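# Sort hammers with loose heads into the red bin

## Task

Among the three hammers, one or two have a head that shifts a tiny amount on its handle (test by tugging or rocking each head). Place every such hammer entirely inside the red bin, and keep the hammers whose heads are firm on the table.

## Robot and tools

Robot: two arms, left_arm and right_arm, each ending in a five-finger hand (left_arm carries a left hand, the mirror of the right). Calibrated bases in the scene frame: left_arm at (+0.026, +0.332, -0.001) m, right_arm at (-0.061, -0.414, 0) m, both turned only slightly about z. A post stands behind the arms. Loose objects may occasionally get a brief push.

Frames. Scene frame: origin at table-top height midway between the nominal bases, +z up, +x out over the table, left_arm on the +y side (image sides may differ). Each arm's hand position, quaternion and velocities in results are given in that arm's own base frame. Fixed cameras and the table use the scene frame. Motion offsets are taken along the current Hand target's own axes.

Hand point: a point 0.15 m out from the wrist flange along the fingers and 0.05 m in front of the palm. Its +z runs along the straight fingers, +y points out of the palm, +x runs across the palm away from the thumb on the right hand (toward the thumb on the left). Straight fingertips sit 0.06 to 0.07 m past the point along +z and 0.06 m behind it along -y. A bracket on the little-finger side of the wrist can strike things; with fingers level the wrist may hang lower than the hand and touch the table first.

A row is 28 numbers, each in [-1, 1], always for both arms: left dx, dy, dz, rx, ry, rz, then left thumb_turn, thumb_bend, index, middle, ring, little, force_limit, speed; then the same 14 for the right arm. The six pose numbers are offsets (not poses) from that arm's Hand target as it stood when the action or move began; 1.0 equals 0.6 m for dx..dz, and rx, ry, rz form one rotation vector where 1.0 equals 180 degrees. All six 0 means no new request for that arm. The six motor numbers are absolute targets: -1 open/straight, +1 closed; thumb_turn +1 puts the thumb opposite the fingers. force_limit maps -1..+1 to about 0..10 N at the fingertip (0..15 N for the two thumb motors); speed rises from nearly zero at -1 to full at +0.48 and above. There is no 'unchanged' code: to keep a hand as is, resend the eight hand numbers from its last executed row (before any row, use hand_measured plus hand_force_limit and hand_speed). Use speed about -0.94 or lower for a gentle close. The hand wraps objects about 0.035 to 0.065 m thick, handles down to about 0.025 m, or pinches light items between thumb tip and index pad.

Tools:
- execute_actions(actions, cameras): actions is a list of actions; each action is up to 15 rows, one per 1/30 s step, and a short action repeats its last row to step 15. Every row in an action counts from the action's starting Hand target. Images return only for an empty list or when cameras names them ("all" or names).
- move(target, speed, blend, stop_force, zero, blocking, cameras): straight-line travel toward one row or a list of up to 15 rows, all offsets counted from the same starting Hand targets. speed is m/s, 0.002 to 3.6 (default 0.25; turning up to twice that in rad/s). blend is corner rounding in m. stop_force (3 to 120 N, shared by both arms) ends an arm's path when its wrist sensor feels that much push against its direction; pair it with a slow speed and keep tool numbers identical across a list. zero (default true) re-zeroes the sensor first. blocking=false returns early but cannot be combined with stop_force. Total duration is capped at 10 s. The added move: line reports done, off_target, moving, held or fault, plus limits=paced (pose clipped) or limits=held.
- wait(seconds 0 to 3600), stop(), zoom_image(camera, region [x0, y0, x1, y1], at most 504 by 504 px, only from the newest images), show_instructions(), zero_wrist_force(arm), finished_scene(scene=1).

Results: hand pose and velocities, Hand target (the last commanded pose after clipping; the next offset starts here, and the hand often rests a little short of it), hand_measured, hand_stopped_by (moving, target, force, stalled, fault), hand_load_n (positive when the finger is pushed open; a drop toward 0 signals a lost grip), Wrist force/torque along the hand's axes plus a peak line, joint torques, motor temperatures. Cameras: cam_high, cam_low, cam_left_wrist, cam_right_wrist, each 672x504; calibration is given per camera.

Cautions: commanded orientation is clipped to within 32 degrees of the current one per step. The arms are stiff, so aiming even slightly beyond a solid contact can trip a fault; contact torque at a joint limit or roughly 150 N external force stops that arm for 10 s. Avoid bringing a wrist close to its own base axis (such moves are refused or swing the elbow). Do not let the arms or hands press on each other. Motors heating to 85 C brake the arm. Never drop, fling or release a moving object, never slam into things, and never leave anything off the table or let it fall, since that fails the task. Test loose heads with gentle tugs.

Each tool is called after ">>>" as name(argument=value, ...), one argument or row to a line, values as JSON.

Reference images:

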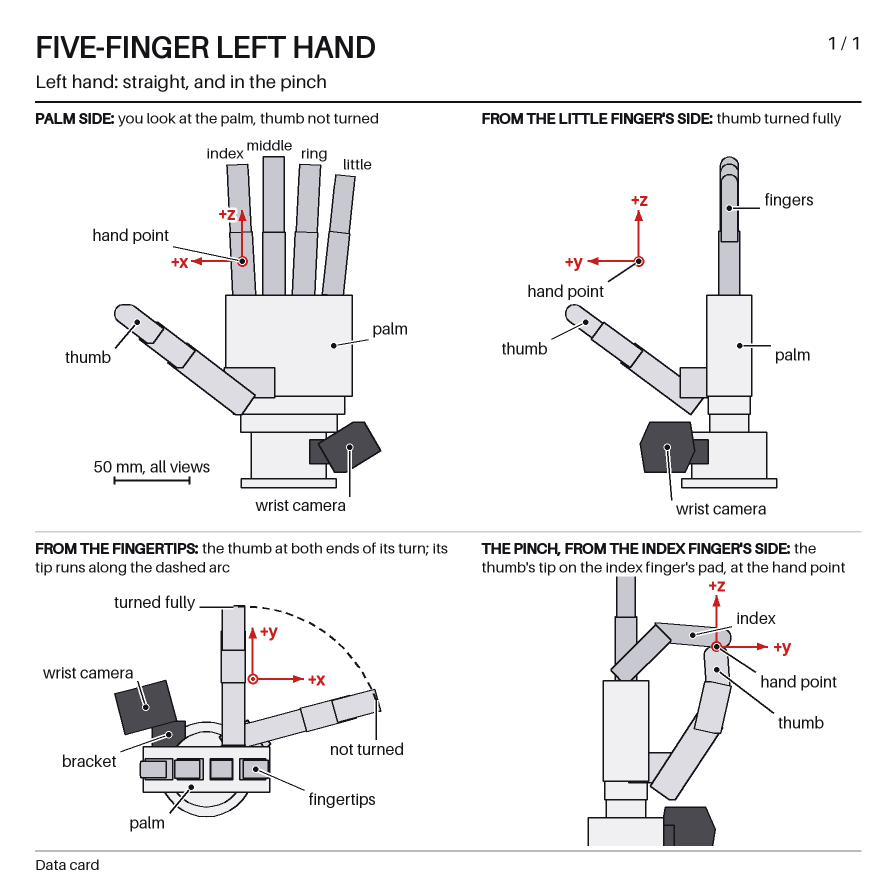

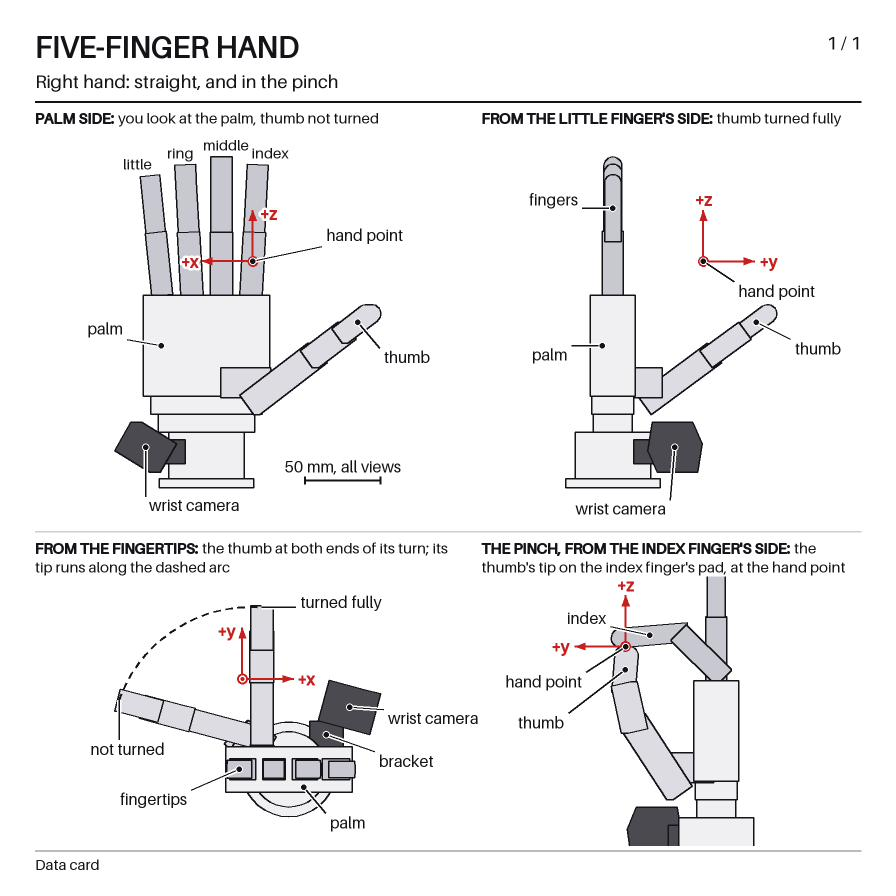

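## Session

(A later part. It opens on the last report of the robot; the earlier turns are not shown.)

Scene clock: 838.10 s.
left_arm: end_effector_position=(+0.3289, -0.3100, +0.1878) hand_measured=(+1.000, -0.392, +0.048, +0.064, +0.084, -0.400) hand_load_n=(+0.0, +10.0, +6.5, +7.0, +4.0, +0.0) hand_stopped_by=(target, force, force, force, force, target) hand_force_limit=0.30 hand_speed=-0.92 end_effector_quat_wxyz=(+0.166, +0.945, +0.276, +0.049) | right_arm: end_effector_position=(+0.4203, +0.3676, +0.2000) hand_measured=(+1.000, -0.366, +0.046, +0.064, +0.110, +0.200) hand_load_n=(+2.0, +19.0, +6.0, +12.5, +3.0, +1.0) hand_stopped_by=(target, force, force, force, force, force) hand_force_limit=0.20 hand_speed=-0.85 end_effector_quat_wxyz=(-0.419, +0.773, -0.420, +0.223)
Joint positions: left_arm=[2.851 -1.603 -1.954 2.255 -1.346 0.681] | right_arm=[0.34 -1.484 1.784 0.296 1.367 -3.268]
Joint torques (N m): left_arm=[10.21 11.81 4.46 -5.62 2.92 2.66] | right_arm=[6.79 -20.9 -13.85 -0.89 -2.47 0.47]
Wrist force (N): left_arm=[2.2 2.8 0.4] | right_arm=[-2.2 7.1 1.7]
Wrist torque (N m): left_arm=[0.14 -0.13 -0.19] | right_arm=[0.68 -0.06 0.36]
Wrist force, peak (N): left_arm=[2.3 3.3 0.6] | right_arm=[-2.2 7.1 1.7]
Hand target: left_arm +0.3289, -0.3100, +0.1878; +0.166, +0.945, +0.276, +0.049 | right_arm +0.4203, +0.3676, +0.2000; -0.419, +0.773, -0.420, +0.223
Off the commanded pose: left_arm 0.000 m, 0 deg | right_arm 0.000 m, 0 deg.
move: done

>>> move(
  target=[0,0,0,0,0.00076,-0.00209,1,0.1,0.6,0.6,0.6,-0.4,0.3,-0.92,0,0,0,0,0,0,1,0.0,0.6,0.6,0.6,0.6,0.2,-0.85],
  speed=0.01,
)

>>> move(
  target=[0,0,0,0,0.00076,-0.00209,1,0.1,0.6,0.6,0.6,-0.4,0.3,-0.92,0,0,0,0,0,0,1,0.0,0.6,0.6,0.6,0.6,0.2,-0.85],
  speed=0.01,
)

>>> move(
  target=[0,0,0,0,0.00076,-0.00209,1,0.1,0.6,0.6,0.6,-0.4,0.3,-0.92,0,0,0,0,0,0,1,0.0,0.6,0.6,0.6,0.6,0.2,-0.85],
  speed=0.01,
)

>>> move(
  target=[0,0,0,0,0.00261,0.00095,1,0.1,0.6,0.6,0.6,-0.4,0.3,-0.92,0,0,0,0,0,0,1,0.0,0.6,0.6,0.6,0.6,0.2,-0.85],
  speed=0.01,
)

>>> move(
  target=[0,0,0,0,0.00261,0.00095,1,0.1,0.6,0.6,0.6,-0.4,0.3,-0.92,0,0,0,0,0,0,1,0.0,0.6,0.6,0.6,0.6,0.2,-0.85],
  speed=0.01,
)

>>> move(
  target=[0,0,0,0,-0.00261,-0.00095,1,0.1,0.6,0.6,0.6,-0.4,0.3,-0.92,0,0,0,0,0,0,1,0.0,0.6,0.6,0.6,0.6,0.2,-0.85],
  speed=0.01,
)

>>> move(
  target=[0,0,0,0,-0.00261,-0.00095,1,0.1,0.6,0.6,0.6,-0.4,0.3,-0.92,0,0,0,0,0,0,1,0.0,0.6,0.6,0.6,0.6,0.2,-0.85],
  speed=0.01,
)

>>> move(
  target=[0,0,0,0,-0.00261,-0.00095,1,0.1,0.6,0.6,0.6,-0.4,0.3,-0.92,0,0,0,0,0,0,1,0.0,0.6,0.6,0.6,0.6,0.2,-0.85],
  speed=0.01,
)

>>> move(
  target=[0,0,0,0,-0.00261,-0.00095,1,0.1,0.6,0.6,0.6,-0.4,0.3,-0.92,0,0,0,0,0,0,1,0.0,0.6,0.6,0.6,0.6,0.2,-0.85],
  speed=0.01,
)

Scene clock: 867.97 s.
left_arm: end_effector_position=(+0.3289, -0.3100, +0.1878) hand_measured=(+1.000, -0.392, +0.048, +0.064, +0.084, -0.400) hand_load_n=(+0.0, +10.0, +6.5, +7.0, +4.0, +0.0) hand_stopped_by=(target, force, force, force, force, target) hand_force_limit=0.30 hand_speed=-0.92 end_effector_quat_wxyz=(+0.166, +0.944, +0.279, +0.049) | right_arm: end_effector_position=(+0.4203, +0.3676, +0.2000) hand_measured=(+1.000, -0.366, +0.046, +0.064, +0.110, +0.200) hand_load_n=(+1.5, +19.0, +6.0, +12.5, +3.5, +1.5) hand_stopped_by=(target, force, force, force, force, force) hand_force_limit=0.20 hand_speed=-0.85 end_effector_quat_wxyz=(-0.419, +0.773, -0.420, +0.223)
Joint positions: left_arm=[2.847 -1.603 -1.954 2.256 -1.349 0.671] | right_arm=[0.34 -1.484 1.784 0.296 1.367 -3.268]
Joint torques (N m): left_arm=[-14.28 24.13 19.24 0.82 -2.15 -1.96] | right_arm=[0.21 -17.82 -16.83 -0.65 -2.11 -0.57]
Wrist force (N): left_arm=[0.0 0.7 -0.4] | right_arm=[0.4 6.1 3.3]
Wrist torque (N m): left_arm=[-0.01 -0.05 0.06] | right_arm=[0.56 -0.24 0.31]
Wrist force, peak (N): left_arm=[2.4 3.2 0.4] | right_arm=[-2.2 7.0 1.8]
Hand target: left_arm +0.3289, -0.3100, +0.1878; +0.166, +0.944, +0.279, +0.049 | right_arm +0.4203, +0.3676, +0.2000; -0.419, +0.773, -0.420, +0.223
Off the commanded pose: left_arm 0.000 m, 0 deg | right_arm 0.000 m, 0 deg.
move: done

Scene clock: 868.60 s.
left_arm: end_effector_position=(+0.3289, -0.3100, +0.1878) hand_measured=(+1.000, -0.392, +0.048, +0.064, +0.084, -0.400) hand_load_n=(+0.0, +10.0, +6.0, +7.0, +4.5, +0.0) hand_stopped_by=(target, force, force, force, force, target) hand_force_limit=0.30 hand_speed=-0.92 end_effector_quat_wxyz=(+0.166, +0.944, +0.283, +0.050) | right_arm: end_effector_position=(+0.4203, +0.3676, +0.2000) hand_measured=(+1.000, -0.366, +0.046, +0.064, +0.110, +0.200) hand_load_n=(+1.0, +18.5, +6.0, +13.0, +4.0, +2.0) hand_stopped_by=(target, force, force, force, force, force) hand_force_limit=0.20 hand_speed=-0.85 end_effector_quat_wxyz=(-0.419, +0.773, -0.420, +0.223)
Joint positions: left_arm=[2.844 -1.602 -1.954 2.258 -1.352 0.661] | right_arm=[0.34 -1.484 1.784 0.296 1.367 -3.268]
Joint torques (N m): left_arm=[-13.49 24.76 28.15 1.22 -2.13 -2.15] | right_arm=[0.32 -20.19 -16.13 -0.19 -1.58 -0.6]
Wrist force (N): left_arm=[-1.2 -1.5 -1.1] | right_arm=[2.9 5.4 3.9]
Wrist torque (N m): left_arm=[-0.12 0.00 0.13] | right_arm=[0.51 -0.36 0.31]
Wrist force, peak (N): left_arm=[-1.2 -1.6 -1.0] | right_arm=[2.9 5.4 3.9]
Hand target: left_arm +0.3289, -0.3100, +0.1878; +0.166, +0.943, +0.283, +0.050 | right_arm +0.4203, +0.3676, +0.2000; -0.419, +0.773, -0.420, +0.223
Off the commanded pose: left_arm 0.000 m, 0 deg | right_arm 0.000 m, 0 deg.
move: done

Scene clock: 869.23 s.
left_arm: end_effector_position=(+0.3289, -0.3100, +0.1878) hand_measured=(+1.000, -0.392, +0.048, +0.064, +0.084, -0.400) hand_load_n=(+0.0, +10.0, +6.0, +7.0, +4.5, +0.0) hand_stopped_by=(target, force, force, force, force, target) hand_force_limit=0.30 hand_speed=-0.92 end_effector_quat_wxyz=(+0.166, +0.943, +0.286, +0.050) | right_arm: end_effector_position=(+0.4203, +0.3676, +0.2000) hand_measured=(+1.000, -0.366, +0.046, +0.064, +0.110, +0.200) hand_load_n=(+1.5, +18.5, +6.5, +13.0, +4.0, +2.0) hand_stopped_by=(target, force, force, force, force, force) hand_force_limit=0.20 hand_speed=-0.85 end_effector_quat_wxyz=(-0.419, +0.773, -0.420, +0.223)
Joint positions: left_arm=[2.841 -1.602 -1.954 2.259 -1.355 0.651] | right_arm=[0.34 -1.484 1.784 0.296 1.367 -3.268]
Joint torques (N m): left_arm=[-13.03 24.55 28.15 1.48 -2.2 -2.17] | right_arm=[-2.51 -18.77 -17.3 -0.21 -0.96 -0.8]
Wrist force (N): left_arm=[-1.8 -2.1 -1.7] | right_arm=[3.5 5.1 4.5]
Wrist torque (N m): left_arm=[-0.16 -0.01 0.19] | right_arm=[0.47 -0.39 0.29]
Wrist force, peak (N): left_arm=[-1.6 -2.4 -1.5] | right_arm=[3.3 5.4 4.5]
Hand target: left_arm +0.3289, -0.3100, +0.1878; +0.166, +0.943, +0.286, +0.050 | right_arm +0.4203, +0.3676, +0.2000; -0.419, +0.773, -0.420, +0.223
Off the commanded pose: left_arm 0.000 m, 0 deg | right_arm 0.000 m, 0 deg.
move: done

Scene clock: 869.90 s.
left_arm: end_effector_position=(+0.3289, -0.3100, +0.1878) hand_measured=(+1.000, -0.392, +0.048, +0.064, +0.084, -0.400) hand_load_n=(+0.0, +9.5, +6.5, +7.0, +3.5, +0.0) hand_stopped_by=(target, force, force, force, force, target) hand_force_limit=0.30 hand_speed=-0.92 end_effector_quat_wxyz=(+0.164, +0.943, +0.285, +0.054) | right_arm: end_effector_position=(+0.4203, +0.3676, +0.2000) hand_measured=(+1.000, -0.366, +0.046, +0.064, +0.110, +0.200) hand_load_n=(+1.5, +19.0, +6.0, +13.0, +4.0, +1.5) hand_stopped_by=(target, force, force, force, force, force) hand_force_limit=0.20 hand_speed=-0.85 end_effector_quat_wxyz=(-0.419, +0.773, -0.420, +0.223)
Joint positions: left_arm=[2.836 -1.6 -1.955 2.265 -1.362 0.648] | right_arm=[0.34 -1.484 1.784 0.296 1.367 -3.268]
Joint torques (N m): left_arm=[-13.62 24.05 5.47 1.27 -2.35 -2.03] | right_arm=[-2.4 -18.86 -18.29 -0.08 -0.79 -0.93]
Wrist force (N): left_arm=[-1.0 -0.4 -2.2] | right_arm=[2.9 6.6 5.0]
Wrist torque (N m): left_arm=[0.00 -0.13 0.13] | right_arm=[0.59 -0.28 0.27]
Wrist force, peak (N): left_arm=[-2.1 -3.9 -1.3] | right_arm=[3.5 6.6 4.8]
Hand target: left_arm +0.3289, -0.3100, +0.1878; +0.164, +0.943, +0.285, +0.054 | right_arm +0.4203, +0.3676, +0.2000; -0.419, +0.773, -0.420, +0.223
Off the commanded pose: left_arm 0.000 m, 0 deg | right_arm 0.000 m, 0 deg.
move: done

Scene clock: 870.57 s.
left_arm: end_effector_position=(+0.3289, -0.3100, +0.1878) hand_measured=(+1.000, -0.392, +0.048, +0.064, +0.084, -0.400) hand_load_n=(+0.0, +9.5, +7.0, +7.0, +3.5, +0.0) hand_stopped_by=(target, force, force, force, force, target) hand_force_limit=0.30 hand_speed=-0.92 end_effector_quat_wxyz=(+0.163, +0.943, +0.284, +0.058) | right_arm: end_effector_position=(+0.4203, +0.3676, +0.2000) hand_measured=(+1.000, -0.366, +0.046, +0.064, +0.110, +0.200) hand_load_n=(+1.5, +19.0, +6.5, +13.0, +4.0, +1.0) hand_stopped_by=(target, force, force, force, force, force) hand_force_limit=0.20 hand_speed=-0.85 end_effector_quat_wxyz=(-0.419, +0.773, -0.420, +0.223)
Joint positions: left_arm=[2.83 -1.598 -1.956 2.27 -1.37 0.645] | right_arm=[0.34 -1.484 1.784 0.296 1.367 -3.268]
Joint torques (N m): left_arm=[-13.06 23.82 5.06 1.11 -2.41 -2.18] | right_arm=[-3.72 -19.09 -19.21 -0.23 -0.3 -1.33]
Wrist force (N): left_arm=[-1.1 0.8 -3.2] | right_arm=[2.3 7.4 5.4]
Wrist torque (N m): left_arm=[0.06 -0.15 0.09] | right_arm=[0.62 -0.27 0.30]
Wrist force, peak (N): left_arm=[-1.1 0.7 -3.2] | right_arm=[2.3 7.4 5.4]
Hand target: left_arm +0.3289, -0.3100, +0.1878; +0.163, +0.943, +0.284, +0.059 | right_arm +0.4203, +0.3676, +0.2000; -0.419, +0.773, -0.420, +0.223
Off the commanded pose: left_arm 0.000 m, 0 deg | right_arm 0.000 m, 0 deg.
move: done

Scene clock: 871.23 s.
left_arm: end_effector_position=(+0.3289, -0.3100, +0.1878) hand_measured=(+1.000, -0.392, +0.048, +0.064, +0.084, -0.400) hand_load_n=(+0.0, +9.5, +6.5, +7.5, +4.0, +0.5) hand_stopped_by=(target, force, force, force, force, target) hand_force_limit=0.30 hand_speed=-0.92 end_effector_quat_wxyz=(+0.164, +0.943, +0.285, +0.055) | right_arm: end_effector_position=(+0.4203, +0.3676, +0.2000) hand_measured=(+1.000, -0.366, +0.046, +0.064, +0.110, +0.200) hand_load_n=(+2.0, +19.0, +6.0, +13.5, +4.0, +1.5) hand_stopped_by=(target, force, force, force, force, force) hand_force_limit=0.20 hand_speed=-0.85 end_effector_quat_wxyz=(-0.419, +0.773, -0.420, +0.223)
Joint positions: left_arm=[2.835 -1.6 -1.955 2.265 -1.363 0.648] | right_arm=[0.34 -1.484 1.784 0.296 1.367 -3.268]
Joint torques (N m): left_arm=[11.95 11.03 28.07 -4.48 2.45 2.13] | right_arm=[-4.61 -19.12 -18.43 -0.12 0.01 -1.33]
Wrist force (N): left_arm=[-1.5 -0.5 -1.9] | right_arm=[1.9 6.1 4.8]
Wrist torque (N m): left_arm=[-0.12 -0.03 0.05] | right_arm=[0.54 -0.26 0.28]
Wrist force, peak (N): left_arm=[-0.4 2.2 -3.0] | right_arm=[0.8 8.1 5.1]
Hand target: left_arm +0.3289, -0.3100, +0.1878; +0.164, +0.943, +0.285, +0.054 | right_arm +0.4203, +0.3676, +0.2000; -0.419, +0.773, -0.420, +0.223
Off the commanded pose: left_arm 0.000 m, 0 deg | right_arm 0.000 m, 0 deg.
move: done

Scene clock: 871.90 s.
left_arm: end_effector_position=(+0.3289, -0.3100, +0.1878) hand_measured=(+1.000, -0.392, +0.048, +0.064, +0.084, -0.400) hand_load_n=(+0.0, +9.5, +6.0, +7.0, +5.5, +0.0) hand_stopped_by=(target, force, force, force, force, target) hand_force_limit=0.30 hand_speed=-0.92 end_effector_quat_wxyz=(+0.166, +0.943, +0.286, +0.050) | right_arm: end_effector_position=(+0.4203, +0.3676, +0.2000) hand_measured=(+1.000, -0.366, +0.046, +0.064, +0.110, +0.200) hand_load_n=(+1.5, +18.5, +6.0, +13.0, +4.0, +2.0) hand_stopped_by=(target, force, force, force, force, force) hand_force_limit=0.20 hand_speed=-0.85 end_effector_quat_wxyz=(-0.419, +0.773, -0.420, +0.223)
Joint positions: left_arm=[2.841 -1.602 -1.954 2.26 -1.355 0.651] | right_arm=[0.34 -1.484 1.784 0.296 1.367 -3.268]
Joint torques (N m): left_arm=[10.37 11.68 28.02 -4.53 2.7 2.23] | right_arm=[-5.64 -19.52 -19.4 0.1 0.29 -1.49]
Wrist force (N): left_arm=[-1.1 -1.8 -0.8] | right_arm=[2.4 4.9 3.9]
Wrist torque (N m): left_arm=[-0.18 -0.05 0.12] | right_arm=[0.48 -0.31 0.30]
Wrist force, peak (N): left_arm=[-1.4 -0.6 -2.0] | right_arm=[2.3 6.0 5.0]
Hand target: left_arm +0.3289, -0.3100, +0.1878; +0.166, +0.943, +0.286, +0.050 | right_arm +0.4203, +0.3676, +0.2000; -0.419, +0.773, -0.420, +0.223
Off the commanded pose: left_arm 0.000 m, 0 deg | right_arm 0.000 m, 0 deg.
move: done

Scene clock: 872.57 s.
left_arm: end_effector_position=(+0.3289, -0.3100, +0.1878) hand_measured=(+1.000, -0.392, +0.048, +0.064, +0.084, -0.400) hand_load_n=(+0.0, +10.0, +6.0, +7.5, +6.0, +0.0) hand_stopped_by=(target, force, force, force, force, target) hand_force_limit=0.30 hand_speed=-0.92 end_effector_quat_wxyz=(+0.167, +0.942, +0.287, +0.046) | right_arm: end_effector_position=(+0.4203, +0.3676, +0.2000) hand_measured=(+1.000, -0.366, +0.046, +0.064, +0.110, +0.200) hand_load_n=(+1.5, +18.0, +6.0, +13.0, +4.0, +3.0) hand_stopped_by=(target, force, force, force, force, force) hand_force_limit=0.20 hand_speed=-0.85 end_effector_quat_wxyz=(-0.419, +0.773, -0.420, +0.223)
Joint positions: left_arm=[2.846 -1.604 -1.953 2.254 -1.347 0.654] | right_arm=[0.34 -1.484 1.784 0.296 1.367 -3.268]
Joint torques (N m): left_arm=[11.05 11.92 28.89 -4.48 2.96 2.22] | right_arm=[-6.2 -18.16 -19.54 0.01 0.88 -1.77]
Wrist force (N): left_arm=[-0.7 -2.8 0.6] | right_arm=[2.6 3.6 3.2]
Wrist torque (N m): left_arm=[-0.22 -0.03 0.15] | right_arm=[0.40 -0.33 0.30]
Wrist force, peak (N): left_arm=[-0.7 -2.9 0.4] | right_arm=[2.3 4.9 3.9]
Hand target: left_arm +0.3289, -0.3100, +0.1878; +0.167, +0.942, +0.287, +0.046 | right_arm +0.4203, +0.3676, +0.2000; -0.419, +0.773, -0.420, +0.223
Off the commanded pose: left_arm 0.000 m, 0 deg | right_arm 0.000 m, 0 deg.
move: done

Scene clock: 873.23 s.
left_arm: end_effector_position=(+0.3289, -0.3100, +0.1878) hand_measured=(+1.000, -0.392, +0.048, +0.064, +0.084, -0.400) hand_load_n=(+0.0, +9.5, +5.0, +7.0, +7.0, +0.0) hand_stopped_by=(target, force, force, force, force, target) hand_force_limit=0.30 hand_speed=-0.92 end_effector_quat_wxyz=(+0.168, +0.942, +0.287, +0.042) | right_arm: end_effector_position=(+0.4203, +0.3676, +0.2000) hand_measured=(+1.000, -0.366, +0.046, +0.064, +0.110, +0.200) hand_load_n=(+1.5, +17.5, +6.0, +13.0, +4.5, +3.5) hand_stopped_by=(target, force, force, force, force, force) hand_force_limit=0.20 hand_speed=-0.85 end_effector_quat_wxyz=(-0.419, +0.773, -0.420, +0.223)
Joint positions: left_arm=[2.851 -1.606 -1.952 2.249 -1.339 0.658] | right_arm=[0.34 -1.484 1.784 0.296 1.367 -3.268]
Joint torques (N m): left_arm=[10.91 12.91 29.48 -4.3 3.27 2.23] | right_arm=[-7.4 -18.51 -20.46 0.44 1.28 -1.58]
Wrist force (N): left_arm=[-0.2 -3.7 1.6] | right_arm=[2.7 2.7 2.2]
Wrist torque (N m): left_arm=[-0.24 -0.03 0.20] | right_arm=[0.36 -0.33 0.31]
Wrist force, peak (N): left_arm=[-0.2 -3.7 1.6] | right_arm=[2.5 3.8 3.2]
Hand target: left_arm +0.3289, -0.3100, +0.1878; +0.168, +0.942, +0.287, +0.042 | right_arm +0.4203, +0.3676, +0.2000; -0.419, +0.773, -0.420, +0.223
Off the commanded pose: left_arm 0.000 m, 0 deg | right_arm 0.000 m, 0 deg.
move: done

>>> move(
  target=[
    [0,0,0,0,0,0,1,-0.6,-0.3,-0.3,-0.3,-0.4,0,-0.5,0,0,0,0,0,0,1,0.0,0.6,0.6,0.6,0.6,0.2,-0.85],
    [0,-0.0185,-0.0953,0,0.00522,0.0019,1,-0.6,-0.4,-0.4,-0.4,-0.4,0,-0.3,0,0,0,0,0,0,1,0.0,0.6,0.6,0.6,0.6,0.2,-0.85],
    [0,-0.165,-0.12,0,0.00522,0.0019,1,-0.6,-0.4,-0.4,-0.4,-0.4,0,-0.3,0,0,0,0,0,0,1,0.0,0.6,0.6,0.6,0.6,0.2,-0.85],
  ],
  speed=0.08,
  cameras=["cam_left_wrist","cam_high"],
)

Scene clock: 899.43 s.
left_arm: end_effector_position=(+0.2641, -0.2119, +0.2218) hand_measured=(+1.000, -0.600, -0.400, -0.400, -0.400, -0.400) hand_load_n=(+0.0, -0.5, +0.0, +0.0, +0.0, +0.0) hand_stopped_by=(target, target, target, target, target, target) hand_force_limit=0.00 hand_speed=-0.30 end_effector_quat_wxyz=(+0.166, +0.943, +0.286, +0.050) | right_arm: end_effector_position=(+0.4203, +0.3676, +0.2000) hand_measured=(+1.000, -0.366, +0.046, +0.064, +0.110, +0.200) hand_load_n=(+3.0, +18.0, +6.5, +13.0, +3.0, +1.5) hand_stopped_by=(target, force, force, force, force, force) hand_force_limit=0.20 hand_speed=-0.85 end_effector_quat_wxyz=(-0.419, +0.773, -0.420, +0.223)
Joint positions: left_arm=[3.289 -1.247 -2.189 2.019 -1.258 1.105] | right_arm=[0.34 -1.484 1.784 0.296 1.367 -3.268]
Joint torques (N m): left_arm=[10.81 9.77 6.34 -5.11 3.03 2.34] | right_arm=[-7.83 -17.56 -25.2 1.4 1.45 -1.59]
Wrist force (N): left_arm=[0.4 0.2 -0.1] | right_arm=[0.3 5.6 3.1]
Wrist torque (N m): left_arm=[0.03 -0.11 -0.01] | right_arm=[0.52 -0.16 0.23]
Wrist force, peak (N): left_arm=[-0.5 -4.1 1.6] | right_arm=[0.7 6.6 3.6]
Hand target: left_arm +0.2641, -0.2119, +0.2218; +0.166, +0.943, +0.286, +0.050 | right_arm +0.4203, +0.3676, +0.2000; -0.419, +0.773, -0.420, +0.223
Off the commanded pose: left_arm 0.000 m, 0 deg | right_arm 0.000 m, 0 deg.
move: done
cam_left_wrist: T_world_to_cam=[[-0.30127, 0.87589, -0.37691, 0.35015], [0.70778, 0.47028, 0.52714, -0.19681], [0.63897, -0.10796, -0.76162, 0.09501]] pos_world=[0.18408, -0.20388, 0.30808]
Images, in order (width x height): cam_high 672x504, cam_left_wrist 672x504.

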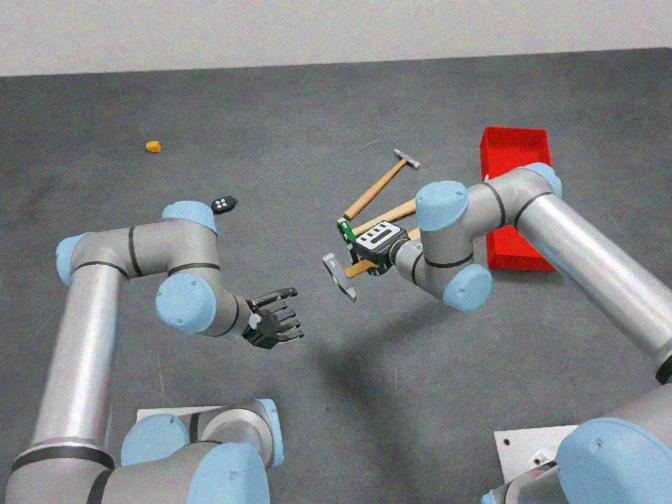

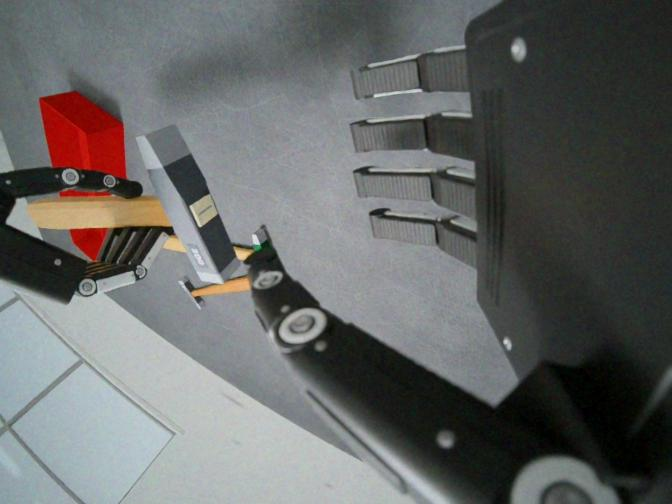

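>>> move(
  target=[0,0,0,0,0,0,1,-0.6,-0.4,-0.4,-0.4,-0.4,0,-0.3,0.0021,0.2408,0.158,0,0,0,1,0.0,0.6,0.6,0.6,0.6,0.2,-0.85],
  speed=0.1,
)

>>> move(
  target=[0,0,0,0,0,0,1,-0.6,-0.4,-0.4,-0.4,-0.4,0,-0.3,0.0001,0.0181,0.0119,0,0,0,1,0.0,0.6,0.6,0.6,0.6,0.2,-0.85],
  speed=0.006,
  stop_force=3,
  cameras=["cam_right_wrist"],
)

Scene clock: 911.70 s.
left_arm: end_effector_position=(+0.2641, -0.2119, +0.2218) hand_measured=(+1.000, -0.600, -0.400, -0.400, -0.400, -0.400) hand_load_n=(+0.0, +0.0, +0.0, +0.0, +0.0, +0.0) hand_stopped_by=(target, target, target, target, target, target) hand_force_limit=0.00 hand_speed=-0.30 end_effector_quat_wxyz=(+0.166, +0.943, +0.286, +0.050) | right_arm: end_effector_position=(+0.4200, +0.3676, +0.0272) hand_measured=(+1.000, -0.366, +0.046, +0.064, +0.110, +0.200) hand_load_n=(+3.0, +18.0, +6.5, +13.0, +3.0, +1.5) hand_stopped_by=(target, force, force, force, force, force) hand_force_limit=0.20 hand_speed=-0.85 end_effector_quat_wxyz=(-0.419, +0.773, -0.420, +0.223)
Joint positions: left_arm=[3.289 -1.247 -2.189 2.019 -1.257 1.105] | right_arm=[0.34 -1.266 2.028 -0.166 1.367 -3.268]
Joint torques (N m): left_arm=[10.92 9.84 6.26 -5.14 3.05 2.29] | right_arm=[7.34 -19.91 -8.03 -2.46 2.16 1.81]
Wrist force (N): left_arm=[0.2 0.3 0.0] | right_arm=[0.5 5.6 3.2]
Wrist torque (N m): left_arm=[0.05 -0.08 -0.02] | right_arm=[0.51 -0.19 0.21]
Wrist force, peak (N): left_arm=[0.5 0.7 -0.3] | right_arm=[0.4 6.4 3.7]
Hand target: left_arm +0.2641, -0.2119, +0.2218; +0.166, +0.943, +0.286, +0.050 | right_arm +0.4200, +0.3676, +0.0272; -0.419, +0.773, -0.420, +0.223
Off the commanded pose: left_arm 0.000 m, 0 deg | right_arm 0.000 m, 0 deg.
move: done

Scene clock: 914.13 s.
left_arm: end_effector_position=(+0.2641, -0.2119, +0.2218) hand_measured=(+1.000, -0.600, -0.400, -0.400, -0.400, -0.400) hand_load_n=(+0.0, +0.0, +0.0, +0.0, +0.0, +0.0) hand_stopped_by=(target, target, target, target, target, target) hand_force_limit=0.00 hand_speed=-0.30 end_effector_quat_wxyz=(+0.166, +0.943, +0.286, +0.050) | right_arm: end_effector_position=(+0.4200, +0.3676, +0.0199) hand_measured=(+1.000, -0.366, +0.046, +0.064, +0.110, +0.200) hand_load_n=(+2.5, +20.0, +4.0, +11.0, +3.5, +1.0) hand_stopped_by=(target, force, force, force, force, force) hand_force_limit=0.20 hand_speed=-0.85 end_effector_quat_wxyz=(-0.419, +0.773, -0.420, +0.223)
Joint positions: left_arm=[3.289 -1.247 -2.189 2.019 -1.257 1.105] | right_arm=[0.34 -1.253 2.034 -0.186 1.367 -3.268]
Joint torques (N m): left_arm=[11.05 9.61 6.28 -5.1 3 2.23] | right_arm=[6.23 -42.41 -24.77 1.98 2.11 1.19]
Wrist force (N): left_arm=[0.2 0.3 -0.1] | right_arm=[0.1 3.6 1.2]
Wrist torque (N m): left_arm=[0.04 -0.08 -0.02] | right_arm=[0.59 -0.14 0.21]
Wrist force, peak (N): left_arm=[0.7 0.4 -0.1] | right_arm=[0.3 5.6 3.2]
Hand target: left_arm +0.2641, -0.2119, +0.2218; +0.166, +0.943, +0.286, +0.050 | right_arm +0.4200, +0.3676, +0.0200; -0.419, +0.773, -0.420, +0.223 (not the last commanded pose)
Off the commanded pose: left_arm 0.000 m, 0 deg | right_arm 0.006 m, 0 deg.
move: contact (right_arm)
cam_right_wrist: T_world_to_cam=[[-0.29406, -0.53927, -0.78912, 0.33377], [-0.93, 0.35191, 0.10607, 0.25705], [0.2205, 0.76508, -0.60501, -0.24874]] pos_world=[0.39206, 0.27984, 0.08563]

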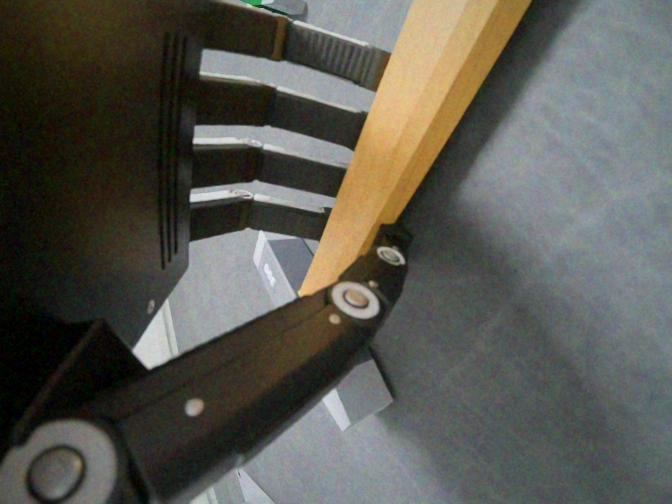

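>>> move(
  target=[0,0,0,0,0,0,1,-0.6,-0.4,-0.4,-0.4,-0.4,0,-0.3,0,-0.0028,-0.0018,0,0,0,1,0.0,0.6,-0.6,0.6,0.6,0.2,-0.6],
  speed=0.01,
)

>>> move(
  target=[0,0,0,0,0,0,1,-0.6,-0.4,-0.4,-0.4,-0.4,0,-0.3,0.0001,0.0125,0.0082,0,0,0,1,0.0,0.6,-0.6,0.6,0.6,0.2,-0.6],
  speed=0.006,
  stop_force=4,
  cameras=["cam_right_wrist"],
)

Scene clock: 928.10 s.
left_arm: end_effector_position=(+0.2641, -0.2119, +0.2218) hand_measured=(+1.000, -0.600, -0.400, -0.400, -0.400, -0.400) hand_load_n=(+0.0, +0.0, +0.0, +0.0, +0.0, +0.0) hand_stopped_by=(target, target, target, target, target, target) hand_force_limit=0.00 hand_speed=-0.30 end_effector_quat_wxyz=(+0.166, +0.943, +0.286, +0.050) | right_arm: end_effector_position=(+0.4200, +0.3676, +0.0219) hand_measured=(+1.000, -0.366, +0.044, -0.600, +0.110, +0.200) hand_load_n=(+3.5, +16.0, +9.5, +0.0, +6.0, +2.0) hand_stopped_by=(target, force, force, target, force, force) hand_force_limit=0.20 hand_speed=-0.60 end_effector_quat_wxyz=(-0.419, +0.773, -0.420, +0.223)
Joint positions: left_arm=[3.289 -1.247 -2.189 2.019 -1.257 1.105] | right_arm=[0.34 -1.257 2.033 -0.18 1.367 -3.268]
Joint torques (N m): left_arm=[10.21 10.05 6.37 -5.09 2.88 2.25] | right_arm=[-6.45 -42.79 -25.71 2.23 0.12 -1.73]
Wrist force (N): left_arm=[0.2 0.3 0.1] | right_arm=[0.7 5.9 3.1]
Wrist torque (N m): left_arm=[0.04 -0.08 -0.02] | right_arm=[0.58 -0.23 0.23]
Wrist force, peak (N): left_arm=[0.3 0.7 -0.4] | right_arm=[-0.1 -0.8 -11.5]
Hand target: left_arm +0.2641, -0.2119, +0.2218; +0.166, +0.943, +0.286, +0.050 | right_arm +0.4201, +0.3676, +0.0219; -0.419, +0.773, -0.420, +0.223
Off the commanded pose: left_arm 0.000 m, 0 deg | right_arm 0.000 m, 0 deg.
move: done

Scene clock: 929.83 s.
left_arm: end_effector_position=(+0.2641, -0.2119, +0.2218) hand_measured=(+1.000, -0.600, -0.400, -0.400, -0.400, -0.400) hand_load_n=(+0.0, +0.0, +0.0, +0.0, +0.0, +0.0) hand_stopped_by=(target, target, target, target, target, target) hand_force_limit=0.00 hand_speed=-0.30 end_effector_quat_wxyz=(+0.166, +0.943, +0.286, +0.050) | right_arm: end_effector_position=(+0.4200, +0.3676, +0.0188) hand_measured=(+1.000, -0.366, +0.044, -0.600, +0.110, +0.200) hand_load_n=(+3.5, +17.0, +7.5, +0.0, +6.5, +1.5) hand_stopped_by=(target, force, force, target, force, force) hand_force_limit=0.20 hand_speed=-0.60 end_effector_quat_wxyz=(-0.419, +0.773, -0.420, +0.223)
Joint positions: left_arm=[3.289 -1.247 -2.189 2.019 -1.257 1.105] | right_arm=[0.34 -1.251 2.035 -0.189 1.367 -3.268]
Joint torques (N m): left_arm=[10.9 9.65 5.85 -5.13 2.87 2.27] | right_arm=[-8.29 -43.61 -23.57 1.71 -0.71 -1.75]
Wrist force (N): left_arm=[0.4 0.3 -0.2] | right_arm=[0.6 4.4 1.7]
Wrist torque (N m): left_arm=[0.07 -0.11 -0.01] | right_arm=[0.57 -0.21 0.24]
Wrist force, peak (N): left_arm=[0.5 0.6 -0.2] | right_arm=[0.4 5.8 3.1]
Hand target: left_arm +0.2641, -0.2119, +0.2218; +0.166, +0.943, +0.286, +0.050 | right_arm +0.4201, +0.3676, +0.0189; -0.419, +0.773, -0.420, +0.223 (not the last commanded pose)
Off the commanded pose: left_arm 0.000 m, 0 deg | right_arm 0.006 m, 0 deg.
move: contact (right_arm)
cam_right_wrist: T_world_to_cam=[[-0.29406, -0.53927, -0.78912, 0.33293], [-0.93, 0.35191, 0.10607, 0.25726], [0.2205, 0.76508, -0.60501, -0.24943]] pos_world=[0.39216, 0.27984, 0.08453]

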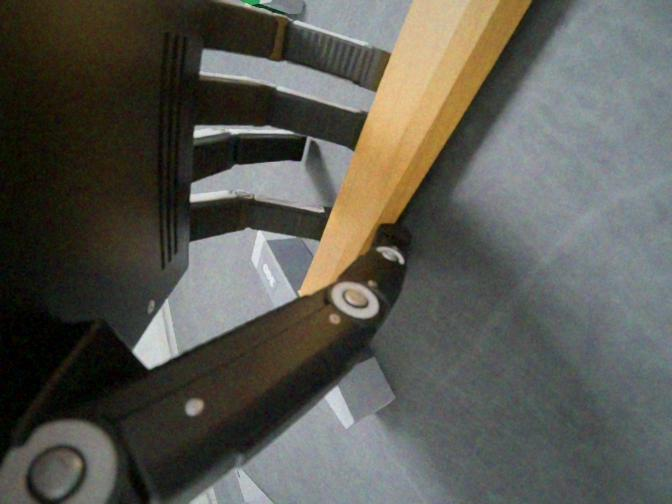

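>>> move(
  target=[0,0,0,0,0,0,1,-0.6,-0.4,-0.4,-0.4,-0.4,0,-0.3,0.0001,0.0018,0.0012,0,0,0,1,0.0,0.6,-0.6,0.6,0.6,0.2,-0.6],
  speed=0.006,
)

>>> move(
  target=[
    [0,0,0,0,0,0,1,-0.6,-0.4,-0.4,-0.4,-0.4,0,-0.3,0,0,0,0,0,0,1,-0.45,-0.1,-0.6,-0.05,0.0,0.2,-0.9],
    [0,0,0,0,0,0,1,-0.6,-0.4,-0.4,-0.4,-0.4,0,-0.3,0.0,-0.139,-0.0913,0,0,0,1,-0.45,-0.1,-0.6,-0.05,0,0.2,-0.9],
  ],
  speed=0.08,
  cameras=["cam_right_wrist","cam_high"],
)

Scene clock: 939.20 s.
left_arm: end_effector_position=(+0.2641, -0.2119, +0.2218) hand_measured=(+1.000, -0.600, -0.400, -0.400, -0.400, -0.400) hand_load_n=(+0.0, +0.0, +0.0, +0.0, +0.0, +0.0) hand_stopped_by=(target, target, target, target, target, target) hand_force_limit=0.00 hand_speed=-0.30 end_effector_quat_wxyz=(+0.166, +0.943, +0.286, +0.050) | right_arm: end_effector_position=(+0.4201, +0.3676, +0.0176) hand_measured=(+1.000, -0.366, +0.044, -0.600, +0.110, +0.200) hand_load_n=(+3.0, +14.5, +6.5, +0.0, +6.5, +2.0) hand_stopped_by=(target, force, force, target, force, force) hand_force_limit=0.20 hand_speed=-0.60 end_effector_quat_wxyz=(-0.419, +0.773, -0.420, +0.223)
Joint positions: left_arm=[3.289 -1.247 -2.189 2.019 -1.257 1.105] | right_arm=[0.34 -1.249 2.036 -0.192 1.367 -3.268]
Joint torques (N m): left_arm=[10.62 9.38 6.31 -5.1 2.78 2.08] | right_arm=[-10.81 -11.78 -2.09 -1.9 -1.82 -2.02]
Wrist force (N): left_arm=[0.4 0.5 0.0] | right_arm=[-1.0 -8.5 -8.0]
Wrist torque (N m): left_arm=[0.08 -0.11 -0.01] | right_arm=[0.03 0.11 -0.15]
Wrist force, peak (N): left_arm=[0.3 0.7 0.0] | right_arm=[-1.0 -8.5 -8.0]
Hand target: left_arm +0.2641, -0.2119, +0.2218; +0.166, +0.943, +0.286, +0.050 | right_arm +0.4201, +0.3676, +0.0176; -0.419, +0.773, -0.420, +0.223
Off the commanded pose: left_arm 0.000 m, 0 deg | right_arm 0.000 m, 0 deg.
move: done

Scene clock: 941.90 s.
left_arm: end_effector_position=(+0.2641, -0.2119, +0.2218) hand_measured=(+1.000, -0.600, -0.400, -0.400, -0.400, -0.400) hand_load_n=(+0.0, +0.0, +0.0, +0.0, +0.0, +0.0) hand_stopped_by=(target, target, target, target, target, target) hand_force_limit=0.00 hand_speed=-0.30 end_effector_quat_wxyz=(+0.166, +0.943, +0.286, +0.050) | right_arm: end_effector_position=(+0.4206, +0.3669, +0.1173) hand_measured=(+1.000, -0.450, -0.100, -0.600, -0.050, +0.000) hand_load_n=(+0.0, +0.0, +0.0, -0.5, +0.0, +0.0) hand_stopped_by=(target, target, target, target, target, target) hand_force_limit=0.20 hand_speed=-0.90 end_effector_quat_wxyz=(-0.419, +0.773, -0.420, +0.223)
Joint positions: left_arm=[3.289 -1.247 -2.189 2.019 -1.257 1.105] | right_arm=[0.338 -1.404 1.922 0.078 1.365 -3.269]
Joint torques (N m): left_arm=[10.7 9.74 6.24 -5.21 2.78 2.11] | right_arm=[-10.07 -37.52 -27.08 2.86 -2.77 -2.13]
Wrist force (N): left_arm=[0.2 0.3 -0.2] | right_arm=[0.3 1.3 0.7]
Wrist torque (N m): left_arm=[0.07 -0.09 -0.02] | right_arm=[0.39 -0.15 0.23]
Wrist force, peak (N): left_arm=[0.4 0.7 -0.3] | right_arm=[-0.9 -8.5 -8.4]
Hand target: left_arm +0.2641, -0.2119, +0.2218; +0.166, +0.943, +0.286, +0.050 | right_arm +0.4206, +0.3669, +0.1173; -0.419, +0.773, -0.420, +0.223
Off the commanded pose: left_arm 0.000 m, 0 deg | right_arm 0.000 m, 0 deg.
move: done
cam_right_wrist: T_world_to_cam=[[-0.29406, -0.53927, -0.78912, 0.41043], [-0.93, 0.35191, 0.10607, 0.24752], [0.2205, 0.76508, -0.60501, -0.18941]] pos_world=[0.39266, 0.27914, 0.18303]
Images, in order (width x height): cam_high 672x504, cam_right_wrist 672x504.

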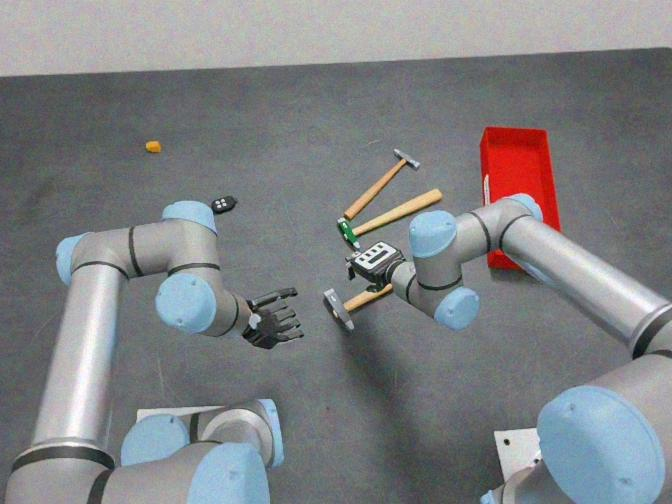

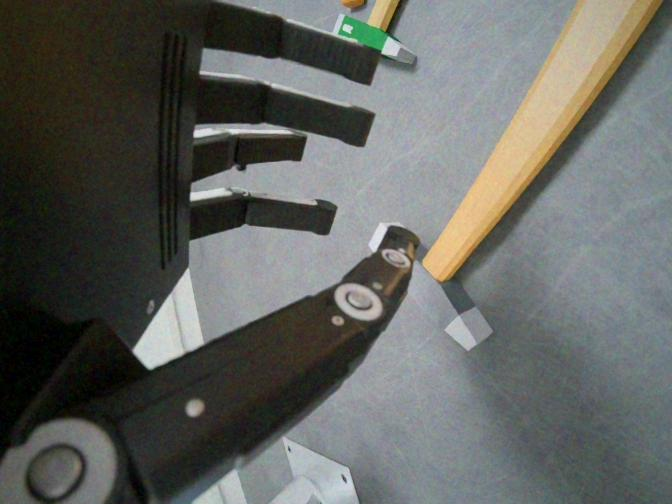

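>>> move(
  target=[
    [0,0,0,0,0,0,1,-0.6,-0.4,-0.4,-0.4,-0.4,0,-0.3,-0.0018,-0.2088,-0.137,0,0,0,1,-0.6,-0.4,-0.4,-0.4,-0.4,0,-0.3],
    [0,0,0,0,0,0,1,-0.6,-0.4,-0.4,-0.4,-0.4,0,-0.3,0.611,-0.1372,-0.3542,-0.3487,0.1514,0.45,1,-0.6,-0.4,-0.4,-0.4,-0.4,0,-0.3],
  ],
  speed=0.3,
  blend=0.04,
  cameras=["all"],
)

Scene clock: 1004.10 s.
left_arm: end_effector_position=(+0.2641, -0.2119, +0.2218) hand_measured=(+1.000, -0.600, -0.400, -0.400, -0.400, -0.400) hand_load_n=(+0.0, +0.0, +0.5, +0.0, +0.0, +0.5) hand_stopped_by=(target, target, target, target, target, target) hand_force_limit=0.00 hand_speed=-0.30 end_effector_quat_wxyz=(+0.166, +0.943, +0.286, +0.050) | right_arm: end_effector_position=(+0.5113, -0.0136, +0.2999) hand_measured=(+1.000, -0.600, -0.400, -0.400, -0.400, -0.400) hand_load_n=(+0.0, +0.0, +0.0, +0.0, +0.0, +0.0) hand_stopped_by=(target, target, target, target, target, target) hand_force_limit=0.00 hand_speed=-0.30 end_effector_quat_wxyz=(-0.064, -0.361, +0.916, +0.162)
Joint positions: left_arm=[3.289 -1.247 -2.189 2.019 -1.257 1.105] | right_arm=[-0.455 -0.822 0.8 1.921 1.449 -2.798]
Joint torques (N m): left_arm=[10.57 9.81 6.18 -5.1 2.61 1.96] | right_arm=[-11.53 -39.18 -26.63 5.39 2.24 1.46]
Wrist force (N): left_arm=[0.2 0.6 0.0] | right_arm=[-0.1 -0.9 -0.9]
Wrist torque (N m): left_arm=[0.09 -0.08 -0.03] | right_arm=[-0.15 0.00 -0.16]
Wrist force, peak (N): left_arm=[0.3 0.8 -0.4] | right_arm=[0.2 3.0 1.5]
Hand target: left_arm +0.2641, -0.2119, +0.2218; +0.166, +0.943, +0.286, +0.050 | right_arm +0.5114, -0.0136, +0.2999; -0.064, -0.361, +0.916, +0.162
Off the commanded pose: left_arm 0.000 m, 0 deg | right_arm 0.000 m, 0 deg.
move: done
cam_left_wrist: T_world_to_cam=[[-0.30121, 0.87588, -0.37697, 0.35007], [0.70781, 0.47028, 0.52711, -0.19685], [0.63897, -0.10806, -0.76161, 0.095]] pos_world=[0.18408, -0.20378, 0.30808]
cam_right_wrist: T_world_to_cam=[[-0.8243, 0.44808, 0.34606, 0.32015], [0.5623, 0.57667, 0.59269, -0.45951], [0.06601, 0.68314, -0.7273, 0.3067]] pos_world=[0.50203, -0.08799, 0.38462]

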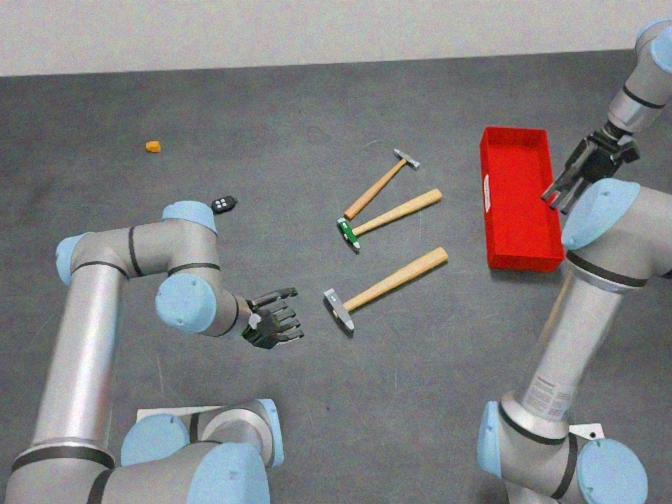

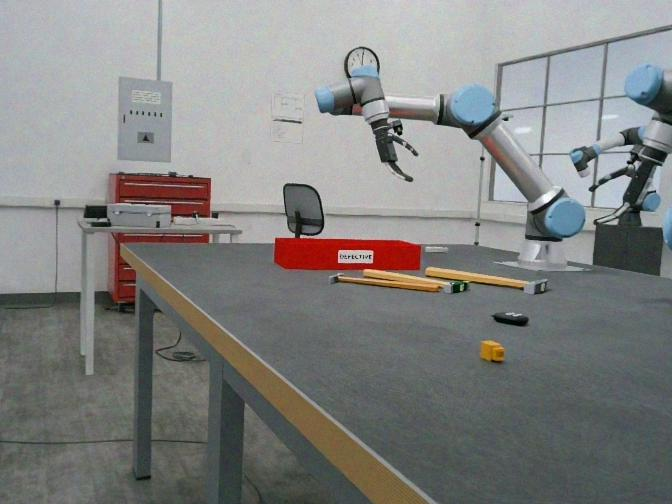

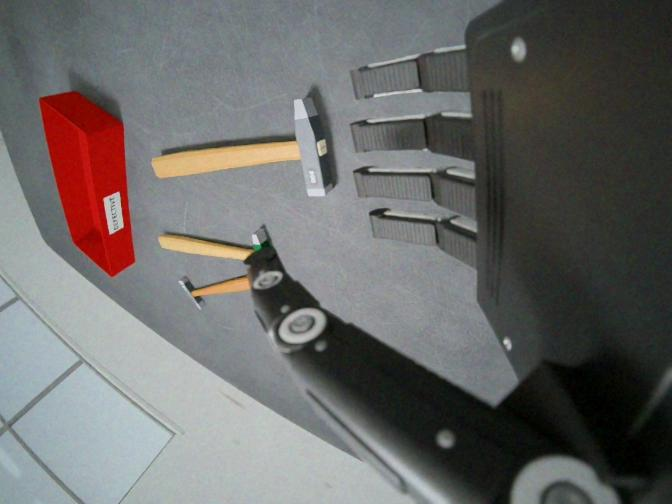

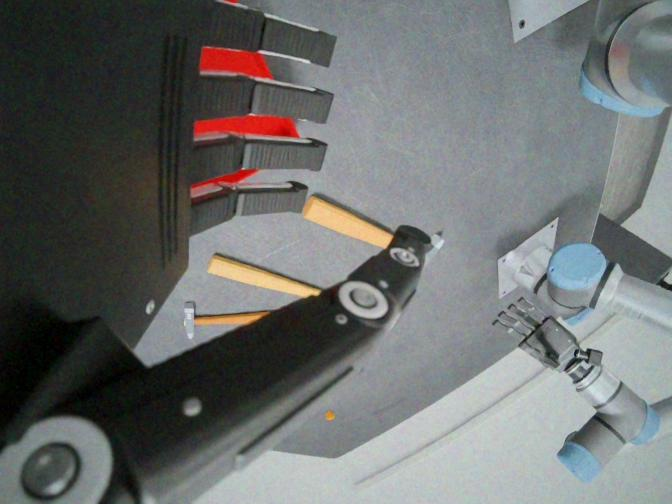

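>>> zoom_image(
  camera="cam_high",
  region=[310, 130, 470, 260],
)

Scaled by 3.150.

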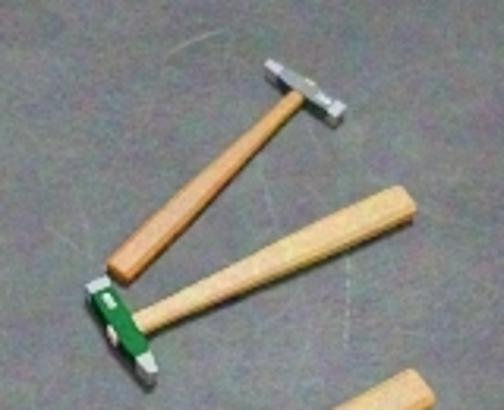

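>>> move(
  target=[
    [0.092,0.2265,-0.149,0.1067,0.0435,0.1311,1,-0.5,-0.15,-0.5,-0.15,-0.1,0,-0.3,0,0,0,0,0,0,1,-0.6,-0.4,-0.4,-0.4,-0.4,0,-0.3],
    [0.3613,0.7043,0.4185,0.3558,0.1451,0.4371,1,-0.5,-0.15,-0.5,-0.15,-0.1,0,-0.3,0,0,0,0,0,0,1,-0.6,-0.4,-0.4,-0.4,-0.4,0,-0.3],
  ],
  speed=0.25,
  blend=0.05,
  cameras=["all"],
)

Scene clock: 1054.70 s.
left_arm: end_effector_position=(+0.7118, -0.4920, +0.1296) hand_measured=(+1.000, -0.500, -0.150, -0.500, -0.150, -0.100) hand_load_n=(+0.0, +0.0, +0.0, +0.0, +0.0, +0.0) hand_stopped_by=(target, target, target, target, target, target) hand_force_limit=0.00 hand_speed=-0.30 end_effector_quat_wxyz=(-0.406, +0.764, -0.364, +0.345) | right_arm: end_effector_position=(+0.5114, -0.0136, +0.2999) hand_measured=(+1.000, -0.600, -0.400, -0.400, -0.400, -0.400) hand_load_n=(+0.0, -0.5, +0.0, +0.0, +0.0, +0.0) hand_stopped_by=(target, target, target, target, target, target) hand_force_limit=0.00 hand_speed=-0.30 end_effector_quat_wxyz=(-0.064, -0.361, +0.916, +0.162)
Joint positions: left_arm=[2.512 -2.887 -0.035 2.153 -2.47 2.234] | right_arm=[-0.455 -0.822 0.8 1.921 1.449 -2.798]
Joint torques (N m): left_arm=[-14.1 56.28 29.51 1.84 -3.42 2.25] | right_arm=[-7.92 -37.23 -26.77 5.59 2.3 1.72]
Wrist force (N): left_arm=[1.0 1.2 -0.2] | right_arm=[0.1 -0.7 -0.9]
Wrist torque (N m): left_arm=[0.51 -0.15 -0.07] | right_arm=[-0.13 -0.02 -0.15]
Wrist force, peak (N): left_arm=[1.2 1.4 0.5] | right_arm=[0.1 -0.8 -1.3]
Hand target: left_arm +0.7126, -0.4930, +0.1298; -0.442, +0.816, -0.329, +0.177 | right_arm +0.5114, -0.0136, +0.2999; -0.064, -0.361, +0.916, +0.162
Off the commanded pose: left_arm 0.001 m, 21 deg | right_arm 0.000 m, 0 deg.
elbow stopped short (left arm): the move would have taken joint 3 (elbow) straighter than the controller allows.
move: off_target (left_arm)
cam_left_wrist: T_world_to_cam=[[0.42612, 0.21421, 0.87894, -0.31042], [-0.0339, -0.9671, 0.25213, -0.47703], [0.90403, -0.13724, -0.40484, -0.54087]] pos_world=[0.60506, -0.46907, 0.17415]
cam_right_wrist: T_world_to_cam=[[-0.82427, 0.44811, 0.34609, 0.32013], [0.56233, 0.57665, 0.59267, -0.45952], [0.06601, 0.68314, -0.7273, 0.3067]] pos_world=[0.50203, -0.08799, 0.38462]

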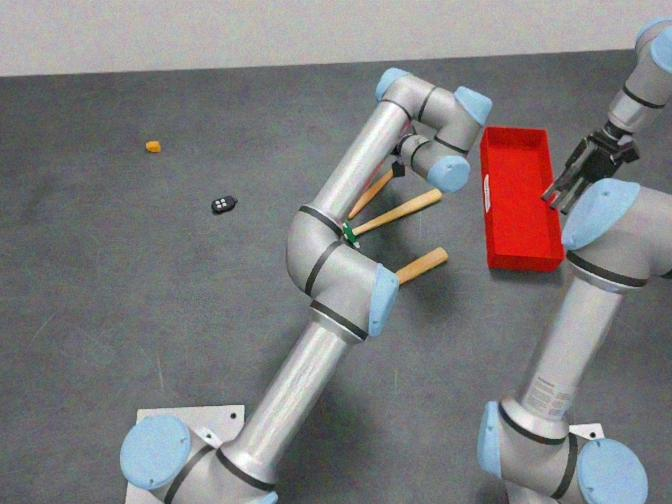

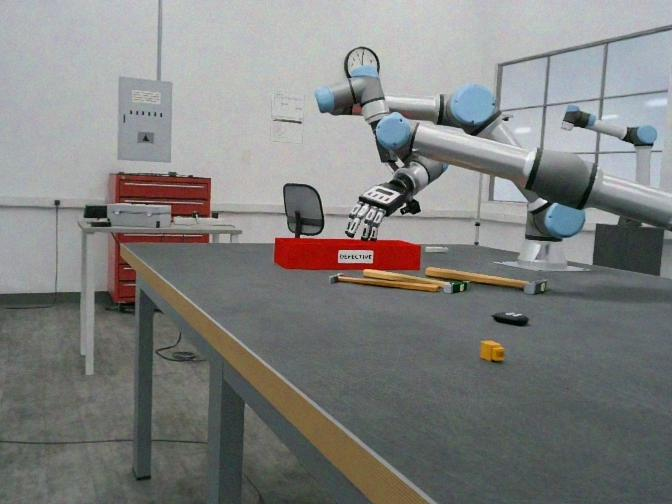

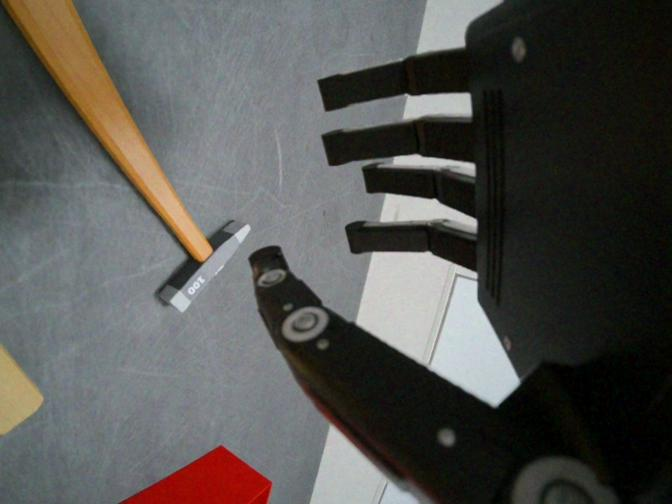

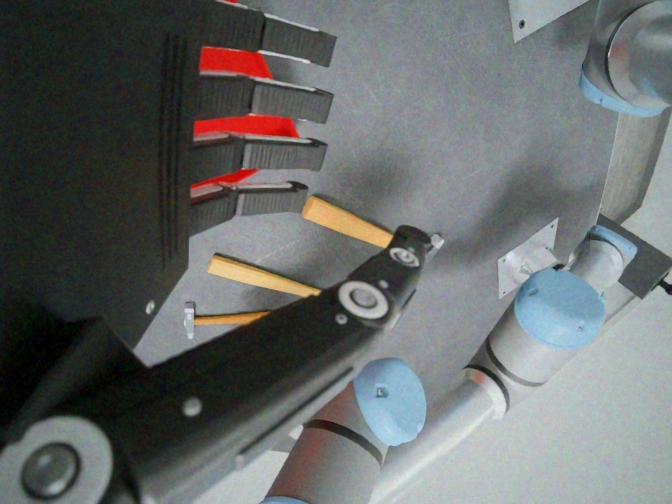

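>>> move(
  target=[-0.7048,-0.3512,-0.0728,0,0,0,1,-0.5,-0.15,-0.5,-0.15,-0.1,0,-0.3,0,0,0,0,0,0,1,-0.6,-0.4,-0.4,-0.4,-0.4,0,-0.3],
  speed=0.3,
)

Scene clock: 1111.27 s.
left_arm: end_effector_position=(+0.4627, -0.1434, +0.3309) hand_measured=(+1.000, -0.500, -0.150, -0.500, -0.150, -0.100) hand_load_n=(+0.0, +0.0, +0.0, +0.0, +0.0, +0.0) hand_stopped_by=(target, target, target, target, target, target) hand_force_limit=0.00 hand_speed=-0.30 end_effector_quat_wxyz=(-0.442, +0.816, -0.329, +0.177) | right_arm: end_effector_position=(+0.5114, -0.0136, +0.2999) hand_measured=(+1.000, -0.600, -0.400, -0.400, -0.400, -0.400) hand_load_n=(+0.0, +0.0, +0.5, +0.0, +0.0, +0.5) hand_stopped_by=(target, target, target, target, target, target) hand_force_limit=0.00 hand_speed=-0.30 end_effector_quat_wxyz=(-0.064, -0.361, +0.916, +0.162)
Joint positions: left_arm=[2.813 -1.745 -1.419 2.166 -2.432 2.278] | right_arm=[-0.455 -0.822 0.8 1.921 1.449 -2.798]
Joint torques (N m): left_arm=[11.21 33.37 7.29 -4.47 1.6 2.36] | right_arm=[-3.87 -38.47 -26.66 5.49 2.47 1.68]
Wrist force (N): left_arm=[0.1 0.8 0.1] | right_arm=[-0.2 -0.7 -1.2]
Wrist torque (N m): left_arm=[0.39 -0.06 -0.08] | right_arm=[-0.10 0.02 -0.16]
Wrist force, peak (N): left_arm=[1.7 2.0 0.0] | right_arm=[0.3 -1.1 -1.1]
Hand target: left_arm +0.4627, -0.1434, +0.3310; -0.442, +0.816, -0.329, +0.177 | right_arm +0.5114, -0.0136, +0.2999; -0.064, -0.361, +0.916, +0.162
Off the commanded pose: left_arm 0.000 m, 0 deg | right_arm 0.000 m, 0 deg.
move: done


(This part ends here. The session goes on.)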